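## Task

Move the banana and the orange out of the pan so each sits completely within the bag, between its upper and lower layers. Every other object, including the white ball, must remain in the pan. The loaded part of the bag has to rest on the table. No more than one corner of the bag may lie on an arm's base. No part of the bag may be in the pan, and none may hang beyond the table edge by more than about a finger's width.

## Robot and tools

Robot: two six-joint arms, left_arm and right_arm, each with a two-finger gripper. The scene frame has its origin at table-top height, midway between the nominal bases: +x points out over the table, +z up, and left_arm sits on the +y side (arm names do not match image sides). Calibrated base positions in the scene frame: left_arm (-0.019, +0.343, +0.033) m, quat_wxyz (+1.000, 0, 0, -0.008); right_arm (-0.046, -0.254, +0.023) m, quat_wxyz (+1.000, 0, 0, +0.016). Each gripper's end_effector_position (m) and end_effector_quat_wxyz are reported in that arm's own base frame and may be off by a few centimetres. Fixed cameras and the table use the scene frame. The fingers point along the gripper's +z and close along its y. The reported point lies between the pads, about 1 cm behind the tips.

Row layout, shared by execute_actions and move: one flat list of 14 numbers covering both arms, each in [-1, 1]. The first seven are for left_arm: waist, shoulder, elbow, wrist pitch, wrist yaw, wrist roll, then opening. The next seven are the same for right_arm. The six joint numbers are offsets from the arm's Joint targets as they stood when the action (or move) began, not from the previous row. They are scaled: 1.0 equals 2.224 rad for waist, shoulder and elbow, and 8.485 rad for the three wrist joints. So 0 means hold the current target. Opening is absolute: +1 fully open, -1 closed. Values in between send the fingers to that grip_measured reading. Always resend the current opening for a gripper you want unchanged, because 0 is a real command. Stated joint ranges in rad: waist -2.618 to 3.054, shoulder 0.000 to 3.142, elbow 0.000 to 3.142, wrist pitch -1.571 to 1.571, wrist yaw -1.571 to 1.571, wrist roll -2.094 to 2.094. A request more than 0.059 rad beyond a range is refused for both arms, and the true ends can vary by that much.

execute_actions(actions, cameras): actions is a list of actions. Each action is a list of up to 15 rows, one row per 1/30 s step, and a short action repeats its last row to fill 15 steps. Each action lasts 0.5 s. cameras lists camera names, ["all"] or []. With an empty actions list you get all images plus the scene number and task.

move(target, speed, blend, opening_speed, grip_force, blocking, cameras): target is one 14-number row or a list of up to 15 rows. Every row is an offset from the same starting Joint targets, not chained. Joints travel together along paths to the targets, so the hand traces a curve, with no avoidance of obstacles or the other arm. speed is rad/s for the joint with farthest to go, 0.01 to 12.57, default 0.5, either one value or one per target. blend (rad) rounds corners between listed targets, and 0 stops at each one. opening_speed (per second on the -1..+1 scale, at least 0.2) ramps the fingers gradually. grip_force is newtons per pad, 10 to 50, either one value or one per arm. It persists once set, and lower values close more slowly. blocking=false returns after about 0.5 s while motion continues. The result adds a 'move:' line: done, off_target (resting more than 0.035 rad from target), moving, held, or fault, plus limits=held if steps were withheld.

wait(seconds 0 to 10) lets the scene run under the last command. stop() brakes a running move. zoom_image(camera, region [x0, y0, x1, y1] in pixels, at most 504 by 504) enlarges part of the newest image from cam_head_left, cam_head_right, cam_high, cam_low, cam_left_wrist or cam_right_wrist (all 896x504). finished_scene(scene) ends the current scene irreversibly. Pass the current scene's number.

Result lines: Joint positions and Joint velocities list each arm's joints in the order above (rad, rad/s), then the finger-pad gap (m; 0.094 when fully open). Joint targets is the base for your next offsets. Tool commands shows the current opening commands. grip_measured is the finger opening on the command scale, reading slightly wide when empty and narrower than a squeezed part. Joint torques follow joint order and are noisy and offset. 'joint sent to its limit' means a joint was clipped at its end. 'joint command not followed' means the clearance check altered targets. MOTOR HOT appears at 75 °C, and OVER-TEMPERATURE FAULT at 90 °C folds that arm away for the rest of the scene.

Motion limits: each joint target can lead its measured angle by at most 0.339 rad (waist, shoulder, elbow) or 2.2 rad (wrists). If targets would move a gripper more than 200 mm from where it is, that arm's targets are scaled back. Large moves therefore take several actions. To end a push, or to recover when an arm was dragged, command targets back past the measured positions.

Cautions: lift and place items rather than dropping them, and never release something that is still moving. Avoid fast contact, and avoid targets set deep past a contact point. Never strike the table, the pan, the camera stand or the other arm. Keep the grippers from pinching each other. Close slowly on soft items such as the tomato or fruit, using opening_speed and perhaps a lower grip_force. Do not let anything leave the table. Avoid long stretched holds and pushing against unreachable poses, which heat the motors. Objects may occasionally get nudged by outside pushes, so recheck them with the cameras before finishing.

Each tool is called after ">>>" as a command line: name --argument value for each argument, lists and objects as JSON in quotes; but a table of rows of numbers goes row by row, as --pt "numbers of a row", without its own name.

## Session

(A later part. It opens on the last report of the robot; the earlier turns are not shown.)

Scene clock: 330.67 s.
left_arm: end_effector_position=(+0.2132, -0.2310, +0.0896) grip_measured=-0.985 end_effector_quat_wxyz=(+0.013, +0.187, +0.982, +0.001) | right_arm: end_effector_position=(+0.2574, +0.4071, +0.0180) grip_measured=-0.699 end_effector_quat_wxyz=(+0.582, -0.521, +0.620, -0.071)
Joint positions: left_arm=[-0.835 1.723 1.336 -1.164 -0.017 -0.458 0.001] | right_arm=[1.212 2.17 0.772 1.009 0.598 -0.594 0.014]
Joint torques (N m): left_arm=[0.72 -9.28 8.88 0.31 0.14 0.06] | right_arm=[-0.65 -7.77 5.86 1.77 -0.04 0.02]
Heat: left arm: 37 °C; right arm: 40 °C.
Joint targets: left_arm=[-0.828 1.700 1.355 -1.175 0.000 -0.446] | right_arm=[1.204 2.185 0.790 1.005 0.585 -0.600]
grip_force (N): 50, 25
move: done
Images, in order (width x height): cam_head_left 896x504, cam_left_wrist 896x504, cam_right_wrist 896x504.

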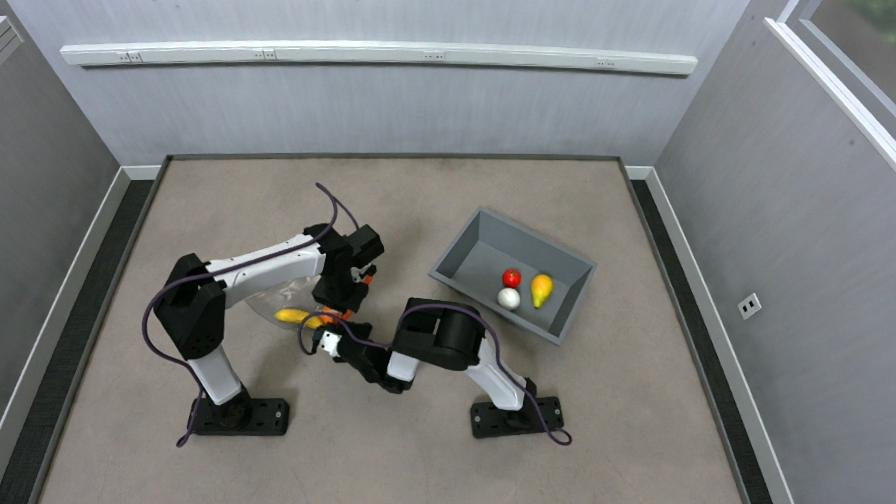

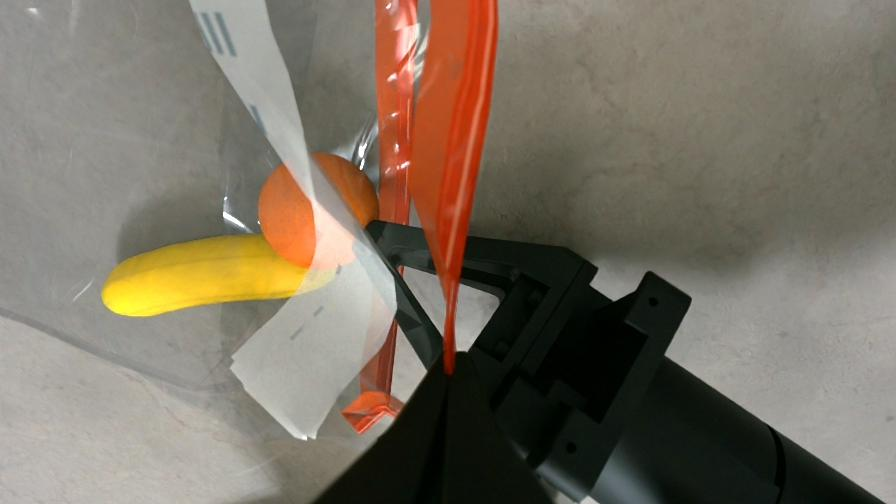

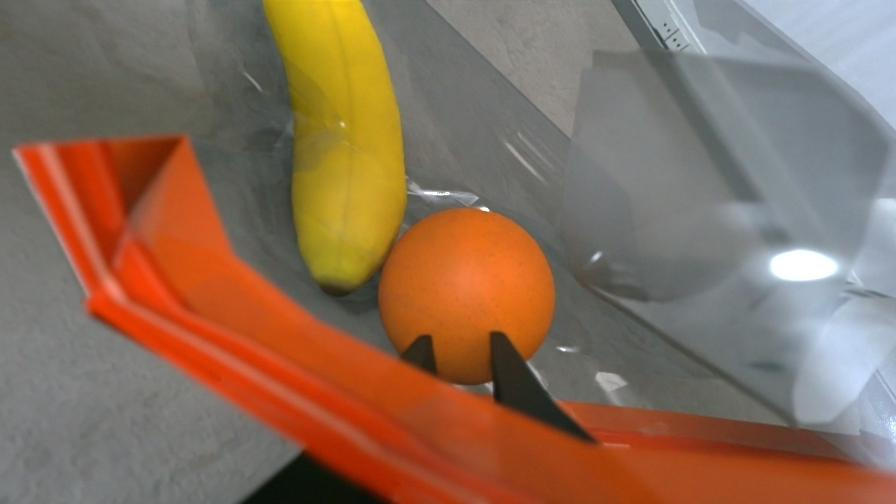

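>>> move --target '[0,0,0,0,0,0,-1,-0.017,0.021,0.056,-0.01,-0.004,0,-0.7]' --speed 0.1 --cameras '["cam_head_left","cam_right_wrist","cam_left_wrist"]'

Scene clock: 332.57 s.
left_arm: end_effector_position=(+0.2142, -0.2301, +0.0896) grip_measured=-0.985 end_effector_quat_wxyz=(+0.013, +0.186, +0.982, +0.001) | right_arm: end_effector_position=(+0.2786, +0.4266, +0.0157) grip_measured=-0.699 end_effector_quat_wxyz=(+0.575, -0.522, +0.626, -0.070)
Joint positions: left_arm=[-0.831 1.723 1.336 -1.164 -0.017 -0.456 0.001] | right_arm=[1.176 2.217 0.894 0.924 0.564 -0.595 0.014]
Joint torques (N m): left_arm=[0.4 -9.32 8.85 0.32 0.12 0.06] | right_arm=[-0.87 -8.5 6.49 1.79 -0.06 0.03]
Heat: left arm: 37 °C; right arm: 40 °C.
Joint targets: left_arm=[-0.828 1.700 1.355 -1.175 0.000 -0.446] | right_arm=[1.166 2.232 0.914 0.920 0.551 -0.600]
grip_force (N): 50, 25
move: done
Images, in order (width x height): cam_head_left 896x504, cam_left_wrist 896x504, cam_right_wrist 896x504.

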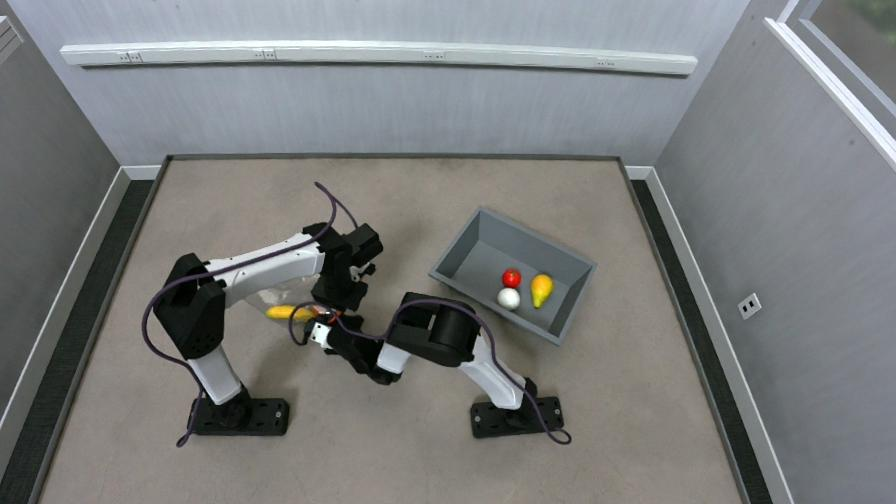

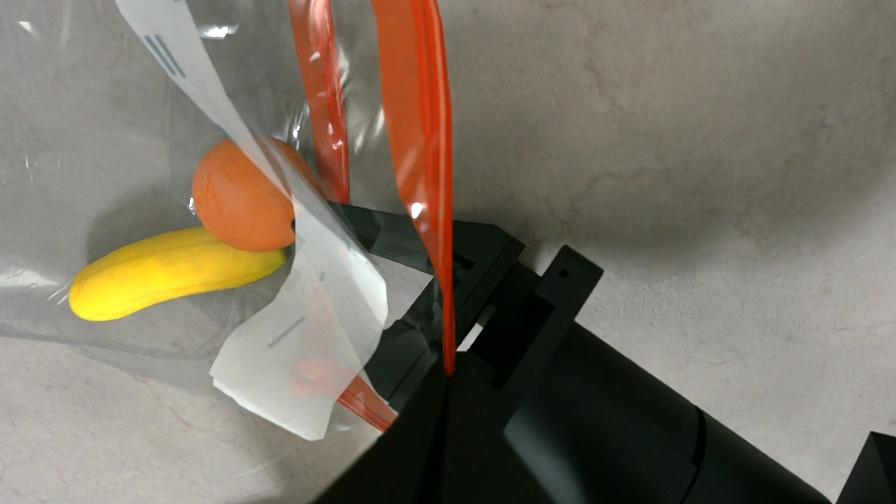

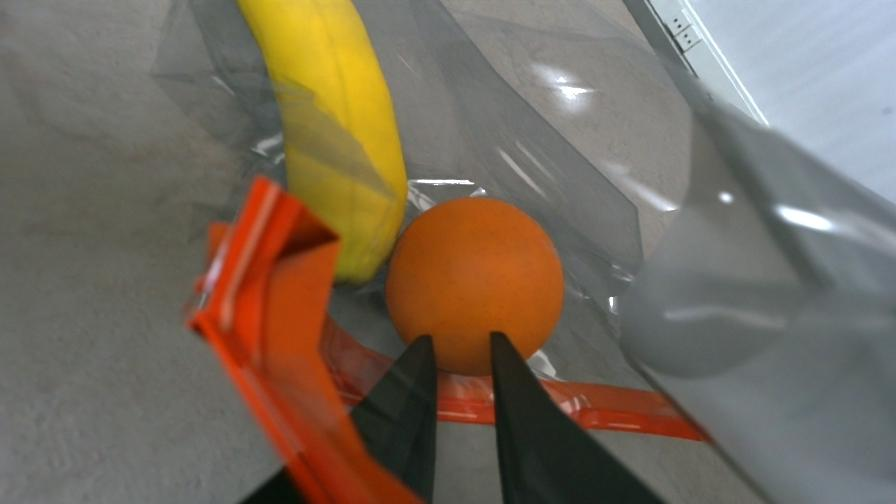

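>>> move --pt "0 0 0 0 0 0 -1 0.0459 -0.0594 -0.1547 0.0271 0.0108 0 -0.7" --pt "0 0.0036 0.0967 -0.0247 0 0 -1 0.0459 -0.0594 -0.1547 0.0271 0.0108 0.0825 0.1" --speed 0.2 --cameras '["cam_head_left","cam_right_wrist","cam_left_wrist"]'

>>> zoom_image --camera "cam_head_left" --region '[260, 210, 460, 390]'

Scene clock: 340.20 s.
left_arm: end_effector_position=(+0.2162, -0.2322, +0.1430) grip_measured=-0.985 end_effector_quat_wxyz=(+0.014, +0.186, +0.982, +0.000) | right_arm: end_effector_position=(+0.2265, +0.3684, +0.0082) grip_measured=+0.099 end_effector_quat_wxyz=(+0.570, -0.295, +0.757, +0.122)
Joint positions: left_arm=[-0.831 1.723 1.548 -1.374 -0.017 -0.456 0.001] | right_arm=[1.261 2.129 0.574 1.146 0.637 0.092 0.052]
Joint torques (N m): left_arm=[0.36 -8.7 9.18 0.33 0.13 0.05] | right_arm=[0.75 -10.55 2.89 1.81 0.16 0.12]
Heat: left arm: 37 °C; right arm: 41 °C.
Joint targets: left_arm=[-0.828 1.708 1.570 -1.385 0.000 -0.446] | right_arm=[1.269 2.099 0.570 1.150 0.642 0.100]
grip_force (N): 50, 25
move: done
Images, in order (width x height): cam_head_left 896x504, cam_left_wrist 896x504, cam_right_wrist 896x504.

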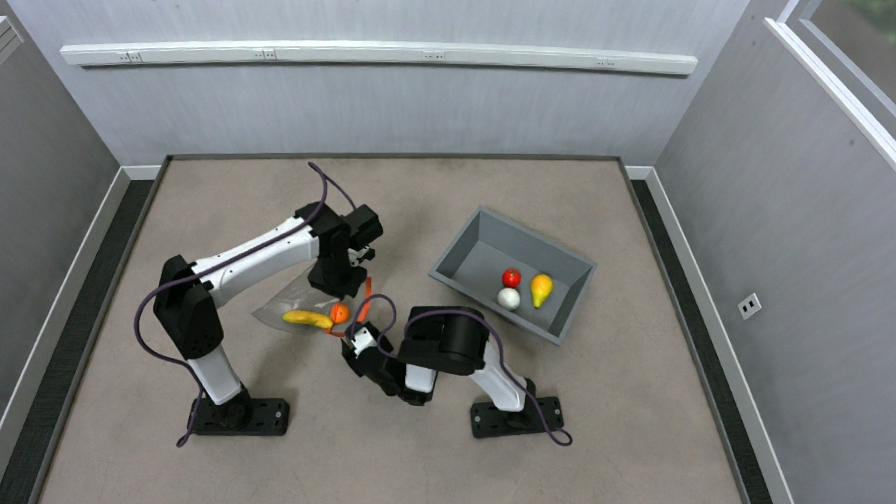

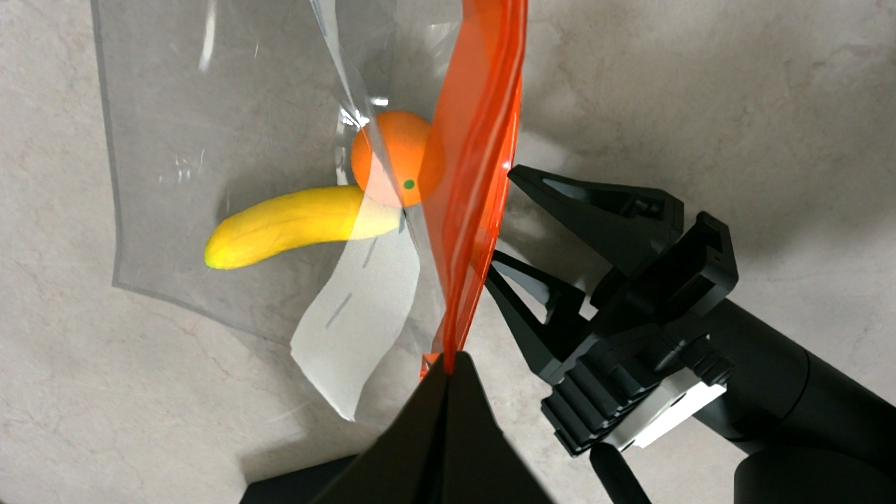

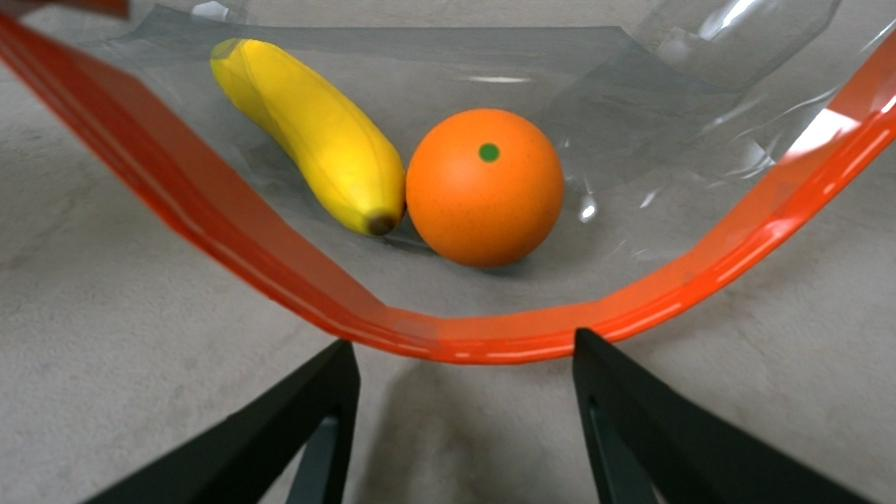

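Scaled by 2.520 from the camera's 896x504 image, which has a finer 1280x720 frame.

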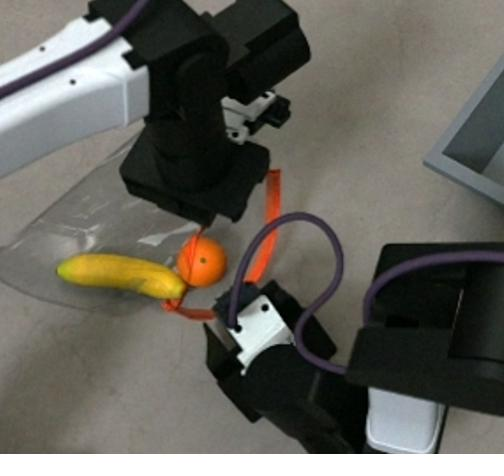

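>>> move --pt "0 0 0 0 0 0 -1 -0.0306 -0.0175 0.0472 -0.0141 -0.005 0 0.1" --pt "0 0 0 0 0 0 -1 -0.0504 0.049 0.0976 -0.0141 -0.0079 0 0.1" --speed 0.12 --blend 0.015 --cameras '["cam_right_wrist","cam_left_wrist"]'

Scene clock: 343.83 s.
left_arm: end_effector_position=(+0.2162, -0.2322, +0.1430) grip_measured=-0.985 end_effector_quat_wxyz=(+0.014, +0.186, +0.982, +0.000) | right_arm: end_effector_position=(+0.2743, +0.3940, +0.0077) grip_measured=+0.099 end_effector_quat_wxyz=(+0.568, -0.271, +0.768, +0.116)
Joint positions: left_arm=[-0.831 1.723 1.548 -1.374 -0.017 -0.456 0.001] | right_arm=[1.164 2.196 0.768 1.025 0.585 0.092 0.052]
Joint torques (N m): left_arm=[0.38 -8.73 9.16 0.32 0.12 0.05] | right_arm=[-0.65 -8.02 5.76 1.84 0.01 0.13]
Heat: left arm: 37 °C; right arm: 42 °C.
Joint targets: left_arm=[-0.828 1.708 1.570 -1.385 0.000 -0.446] | right_arm=[1.157 2.209 0.787 1.030 0.575 0.100]
grip_force (N): 50, 25
move: done
Images, in order (width x height): cam_left_wrist 896x504, cam_right_wrist 896x504.

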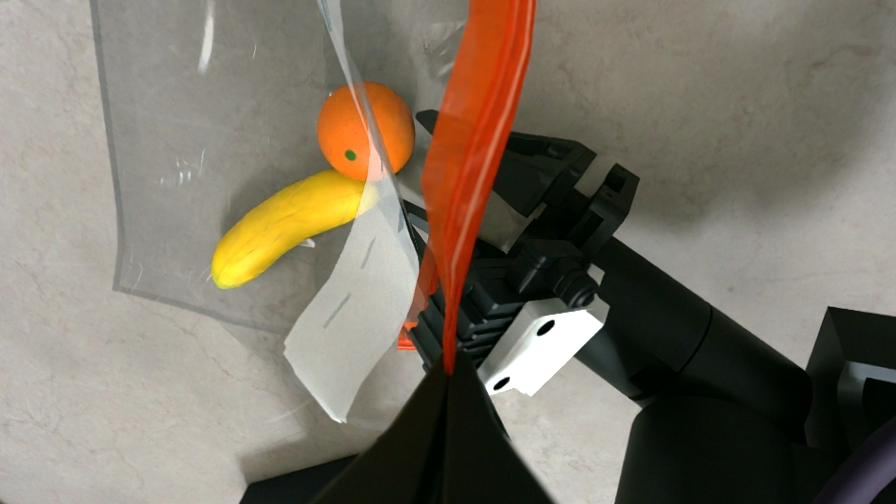

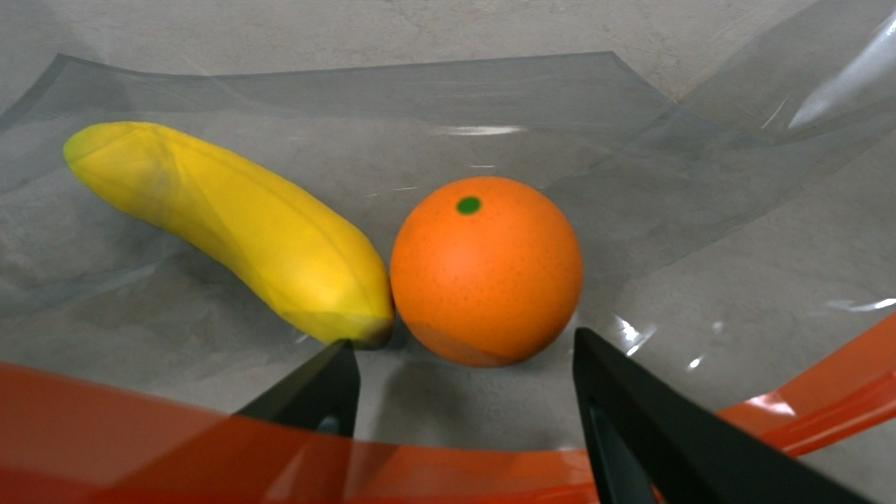

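>>> move --pt "0 0 0 0 0 0 -1 0.0198 -0.067 -0.0504 0 0.0029 0 0.1" --pt "0 0 0 0 0 0 -1 0.0504 -0.085 -0.0976 0.0083 0.0079 0 0.1" --pt "0 0 0 0 0 0 -1 0.1093 -0.2918 -0.165 -0.0507 -0.0029 0 0.1" --pt "0 0 0 0 0 0 -1 0.1093 -0.4537 -0.0166 -0.1921 -0.0324 0.0236 0.1" --speed '[0.15,0.2,0.4,0.8]' --blend 0.02 --cameras '["cam_head_left","cam_right_wrist","cam_left_wrist"]'

>>> zoom_image --camera "cam_head_left" --region '[260, 210, 460, 390]'

Scene clock: 350.00 s.
left_arm: end_effector_position=(+0.2162, -0.2322, +0.1430) grip_measured=-0.985 end_effector_quat_wxyz=(+0.014, +0.186, +0.982, +0.000) | right_arm: end_effector_position=(+0.1022, +0.2695, +0.0853) grip_measured=+0.099 end_effector_quat_wxyz=(+0.268, -0.471, +0.837, +0.075)
Joint positions: left_arm=[-0.831 1.723 1.548 -1.374 -0.017 -0.456 0.001] | right_arm=[1.393 1.217 0.724 -0.599 0.309 0.292 0.052]
Joint torques (N m): left_arm=[0.36 -8.72 9.16 0.33 0.13 0.05] | right_arm=[0.66 -5.11 9.22 1.12 0.04 0.14]
Heat: left arm: 38 °C; right arm: 42 °C.
Joint targets: left_arm=[-0.828 1.708 1.570 -1.385 0.000 -0.446] | right_arm=[1.399 1.199 0.751 -0.600 0.301 0.300]
grip_force (N): 50, 25
move: done
Images, in order (width x height): cam_head_left 896x504, cam_left_wrist 896x504, cam_right_wrist 896x504.

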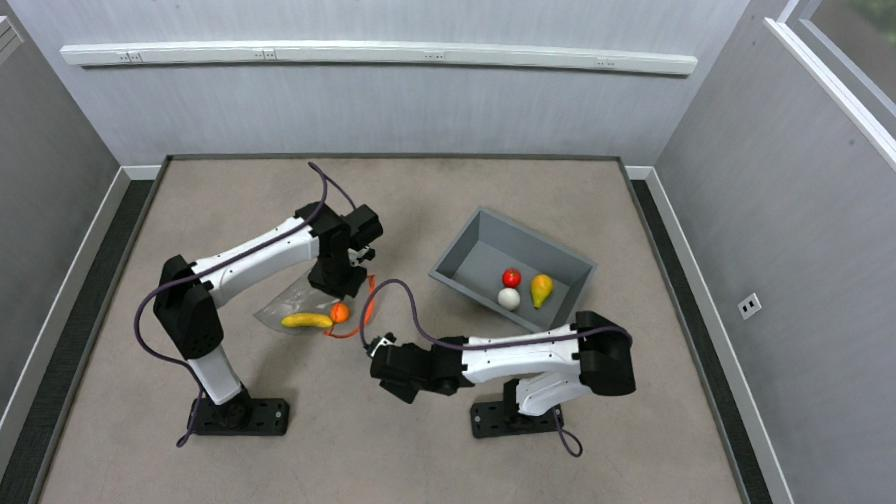

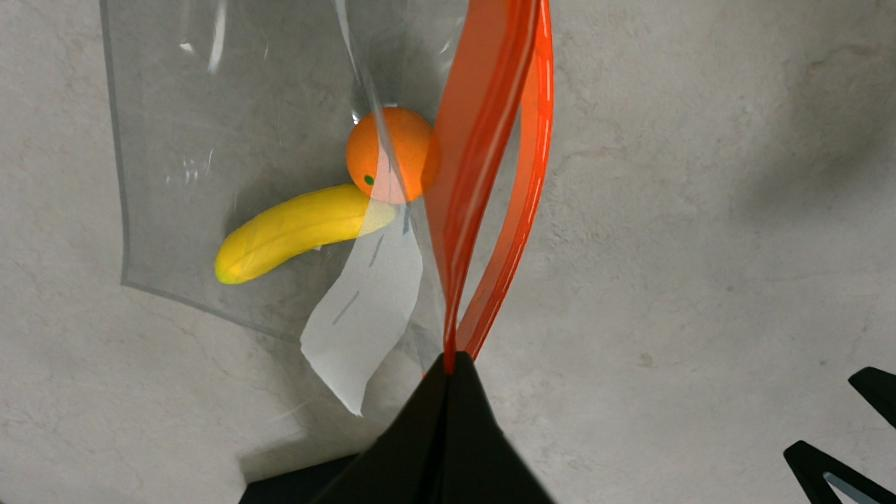

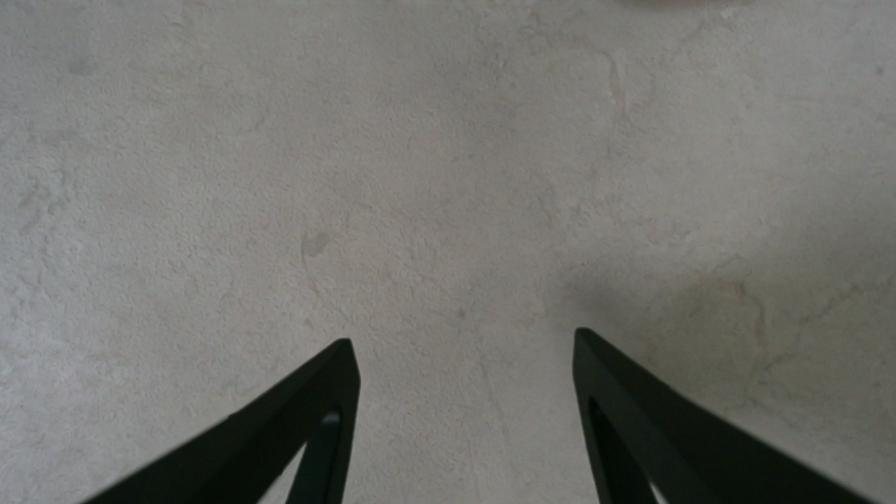

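Scaled by 2.520 from the camera's 896x504 image, which has a finer 1280x720 frame.

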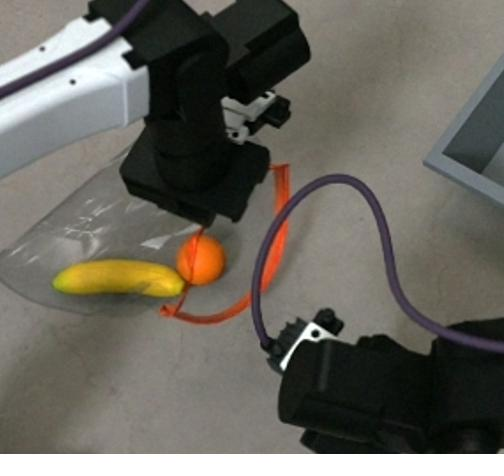

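>>> move --target '[-0.0274,0.0976,-0.1763,0.0666,0,-0.0072,-1,0,0,0,0,0,0,0.1]' --speed 0.15 --cameras '["cam_head_left","cam_left_wrist"]'

>>> zoom_image --camera "cam_head_left" --region '[260, 210, 460, 390]'

Scene clock: 355.10 s.
left_arm: end_effector_position=(+0.2153, -0.2571, -0.0026) grip_measured=-0.985 end_effector_quat_wxyz=(+0.012, +0.192, +0.981, +0.001) | right_arm: end_effector_position=(+0.1021, +0.2694, +0.0853) grip_measured=+0.099 end_effector_quat_wxyz=(+0.267, -0.471, +0.837, +0.075)
Joint positions: left_arm=[-0.883 1.91 1.187 -0.831 -0.017 -0.496 0.001] | right_arm=[1.393 1.217 0.724 -0.599 0.308 0.292 0.052]
Joint torques (N m): left_arm=[-0.31 -7.42 5.42 0.57 0.12 -0.14] | right_arm=[0.66 -5.12 9.24 1.13 0.05 0.14]
Heat: left arm: 37 °C; right arm: 41 °C.
Joint targets: left_arm=[-0.889 1.925 1.178 -0.820 -0.001 -0.508] | right_arm=[1.399 1.199 0.751 -0.600 0.300 0.300]
grip_force (N): 50, 25
move: done
Images, in order (width x height): cam_head_left 896x504, cam_left_wrist 896x504.

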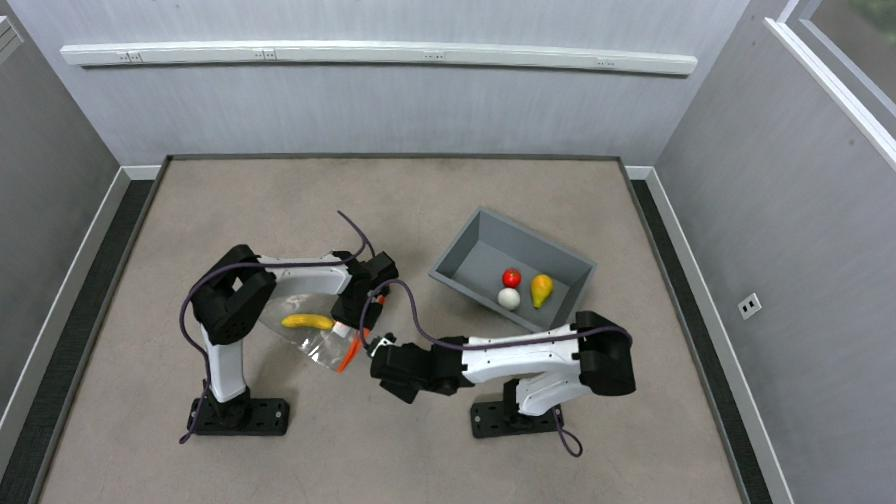

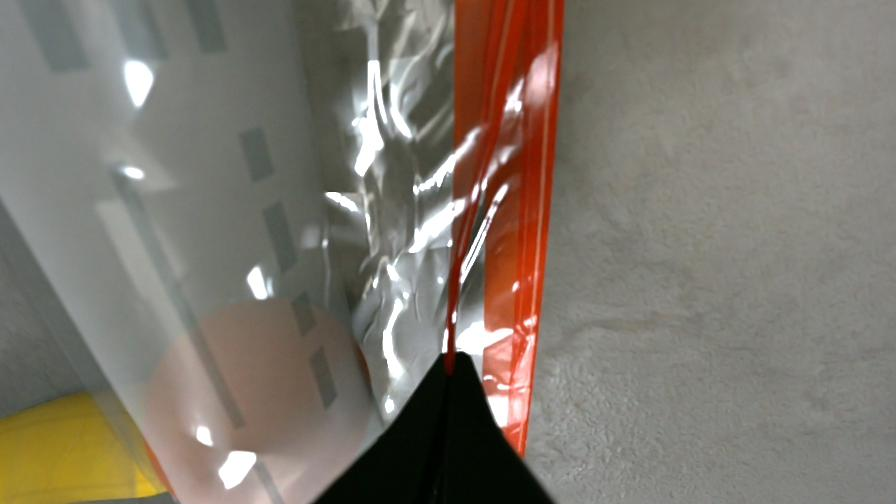

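Scaled by 2.520 from the camera's 896x504 image, which has a finer 1280x720 frame.

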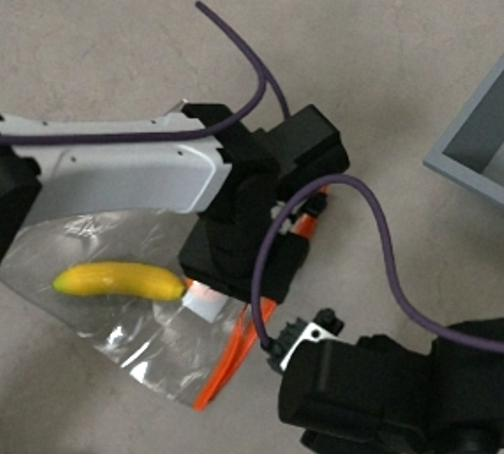

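>>> move --pt "-0.0132 0.003 0 0 0 -0.0035 -1 0 0 0 0 0 0 0.1" --pt "-0.0132 0.003 0 0 0 -0.0035 -0.5 0 0 0 0 0 0 0.1" --speed 0.1 --opening_speed 0.3 --cameras '["cam_left_wrist"]'

Scene clock: 358.27 s.
left_arm: end_effector_position=(+0.2074, -0.2633, -0.0041) grip_measured=-0.502 end_effector_quat_wxyz=(+0.011, +0.192, +0.981, +0.002) | right_arm: end_effector_position=(+0.1021, +0.2694, +0.0853) grip_measured=+0.099 end_effector_quat_wxyz=(+0.267, -0.471, +0.837, +0.075)
Joint positions: left_arm=[-0.912 1.915 1.187 -0.83 -0.017 -0.526 0.023] | right_arm=[1.393 1.217 0.724 -0.599 0.308 0.292 0.052]
Joint torques (N m): left_arm=[-0.25 -7.3 5.41 0.54 0.12 -0.14] | right_arm=[0.66 -5.11 9.22 1.14 0.06 0.14]
Heat: left arm: 37 °C; right arm: 41 °C.
Joint targets: left_arm=[-0.919 1.932 1.178 -0.820 -0.001 -0.537] | right_arm=[1.399 1.199 0.751 -0.600 0.300 0.300]
grip_force (N): 50, 25
move: done
Images, in order (width x height): cam_left_wrist 896x504.

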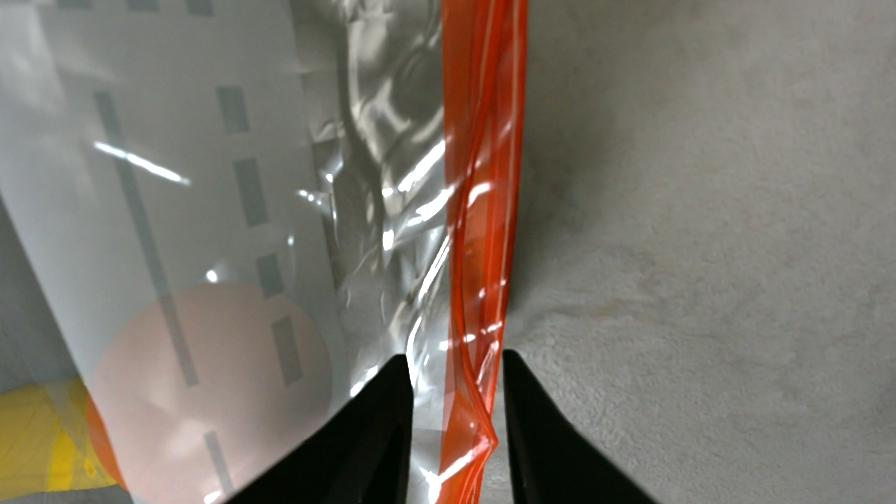

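>>> move --target '[0,-0.0594,0.1785,-0.0589,0,0,-0.5,0,0,0,0,0,0,0.1]' --speed 0.25 --cameras '["cam_head_left","cam_left_wrist"]'

>>> zoom_image --camera "cam_head_left" --region '[260, 210, 460, 390]'

Scene clock: 361.27 s.
left_arm: end_effector_position=(+0.2086, -0.2648, +0.1142) grip_measured=-0.502 end_effector_quat_wxyz=(+0.004, +0.192, +0.981, +0.008) | right_arm: end_effector_position=(+0.1021, +0.2694, +0.0853) grip_measured=+0.099 end_effector_quat_wxyz=(+0.267, -0.471, +0.837, +0.075)
Joint positions: left_arm=[-0.912 1.824 1.556 -1.308 -0.017 -0.526 0.023] | right_arm=[1.393 1.217 0.724 -0.599 0.308 0.292 0.052]
Joint torques (N m): left_arm=[-0.32 -10.3 8.84 0.27 0.12 -0.15] | right_arm=[0.68 -5.12 9.26 1.14 0.06 0.14]
Heat: left arm: 37 °C; right arm: 40 °C.
Joint targets: left_arm=[-0.919 1.800 1.575 -1.320 -0.001 -0.537] | right_arm=[1.399 1.199 0.751 -0.600 0.300 0.300]
grip_force (N): 50, 25
move: done
Images, in order (width x height): cam_head_left 896x504, cam_left_wrist 896x504.

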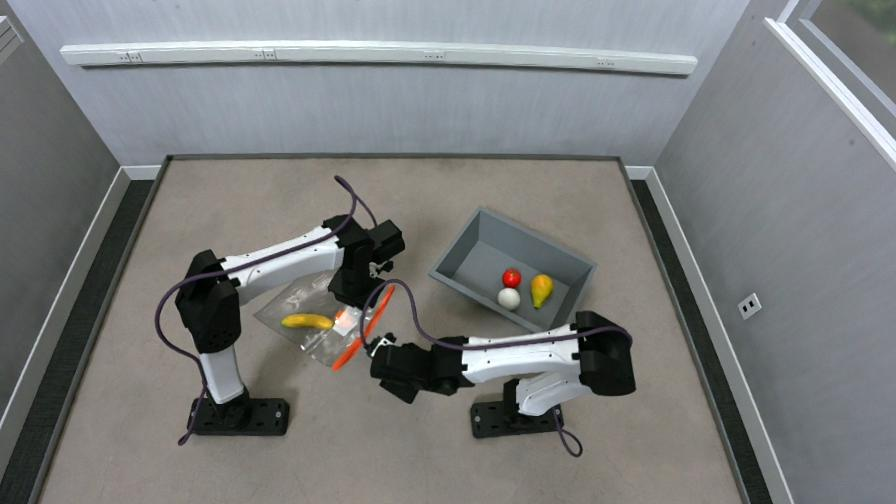

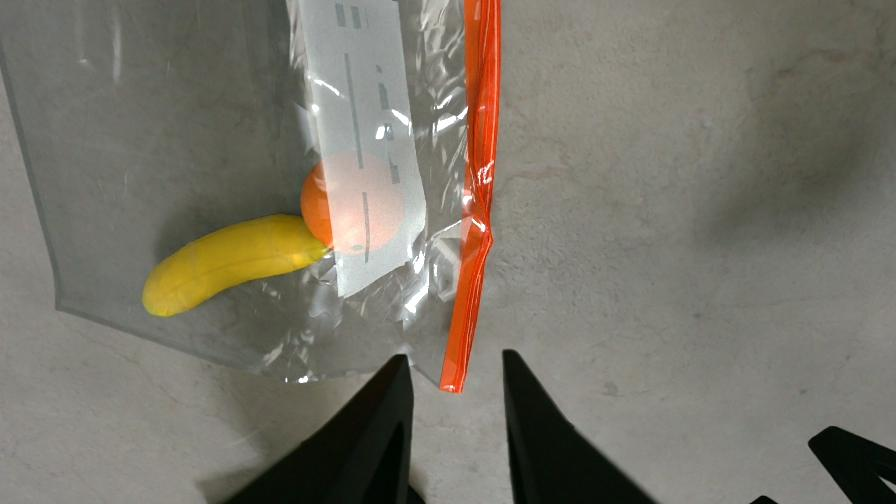

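Scaled by 2.520 from the camera's 896x504 image, which has a finer 1280x720 frame.

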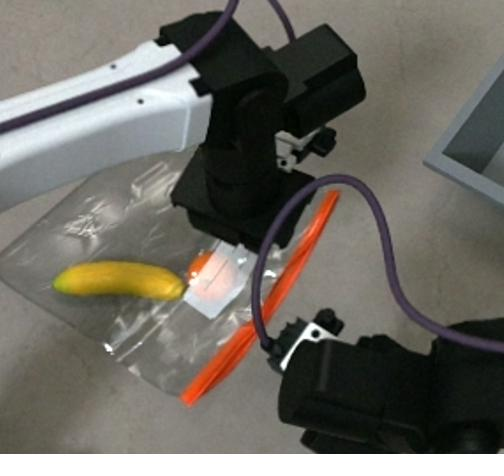

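>>> move --target '[0.54,-0.05,0.1785,-0.03,0,0,-0.5,-0.2,0.03,0.15,-0.06,-0.0354,0,0.1]' --speed 0.7 --cameras '["cam_head_left","cam_head_right"]'

>>> zoom_image --camera "cam_head_left" --region '[220, 240, 440, 400]'

Scene clock: 364.13 s.
left_arm: end_effector_position=(+0.3278, +0.0970, +0.2530) grip_measured=-0.502 end_effector_quat_wxyz=(+0.127, -0.391, +0.911, -0.011) | right_arm: end_effector_position=(+0.1476, +0.2085, +0.1356) grip_measured=+0.099 end_effector_quat_wxyz=(+0.110, -0.325, +0.936, +0.074)
Joint positions: left_arm=[0.283 1.708 1.954 -1.561 -0.01 -0.527 0.023] | right_arm=[0.961 1.256 1.057 -1.106 0.01 0.293 0.052]
Joint torques (N m): left_arm=[0.17 -8.66 8.47 0.87 0.06 -0.13] | right_arm=[-0.62 -2.85 9.16 0.76 -0.14 0.12]
Heat: left arm: 38 °C; right arm: 40 °C.
Joint targets: left_arm=[0.283 1.689 1.972 -1.574 -0.001 -0.537] | right_arm=[0.955 1.266 1.084 -1.109 0.000 0.300]
grip_force (N): 50, 25
move: done
Images, in order (width x height): cam_head_left 896x504, cam_head_right 896x504.

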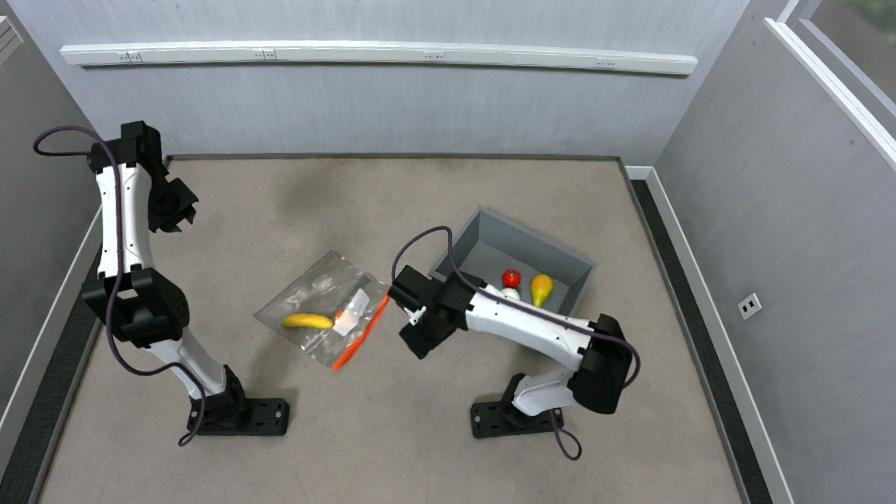

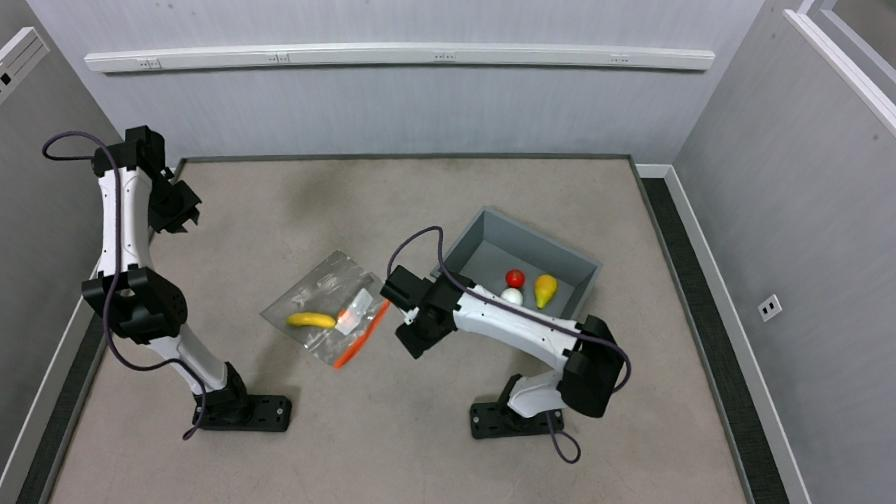

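Scaled by 2.291 from the camera's 896x504 image, which has a finer 1280x720 frame.

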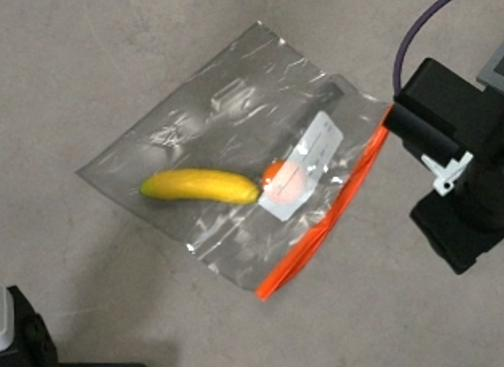

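>>> finished_scene --scene 2

The scene is finished: the task was done.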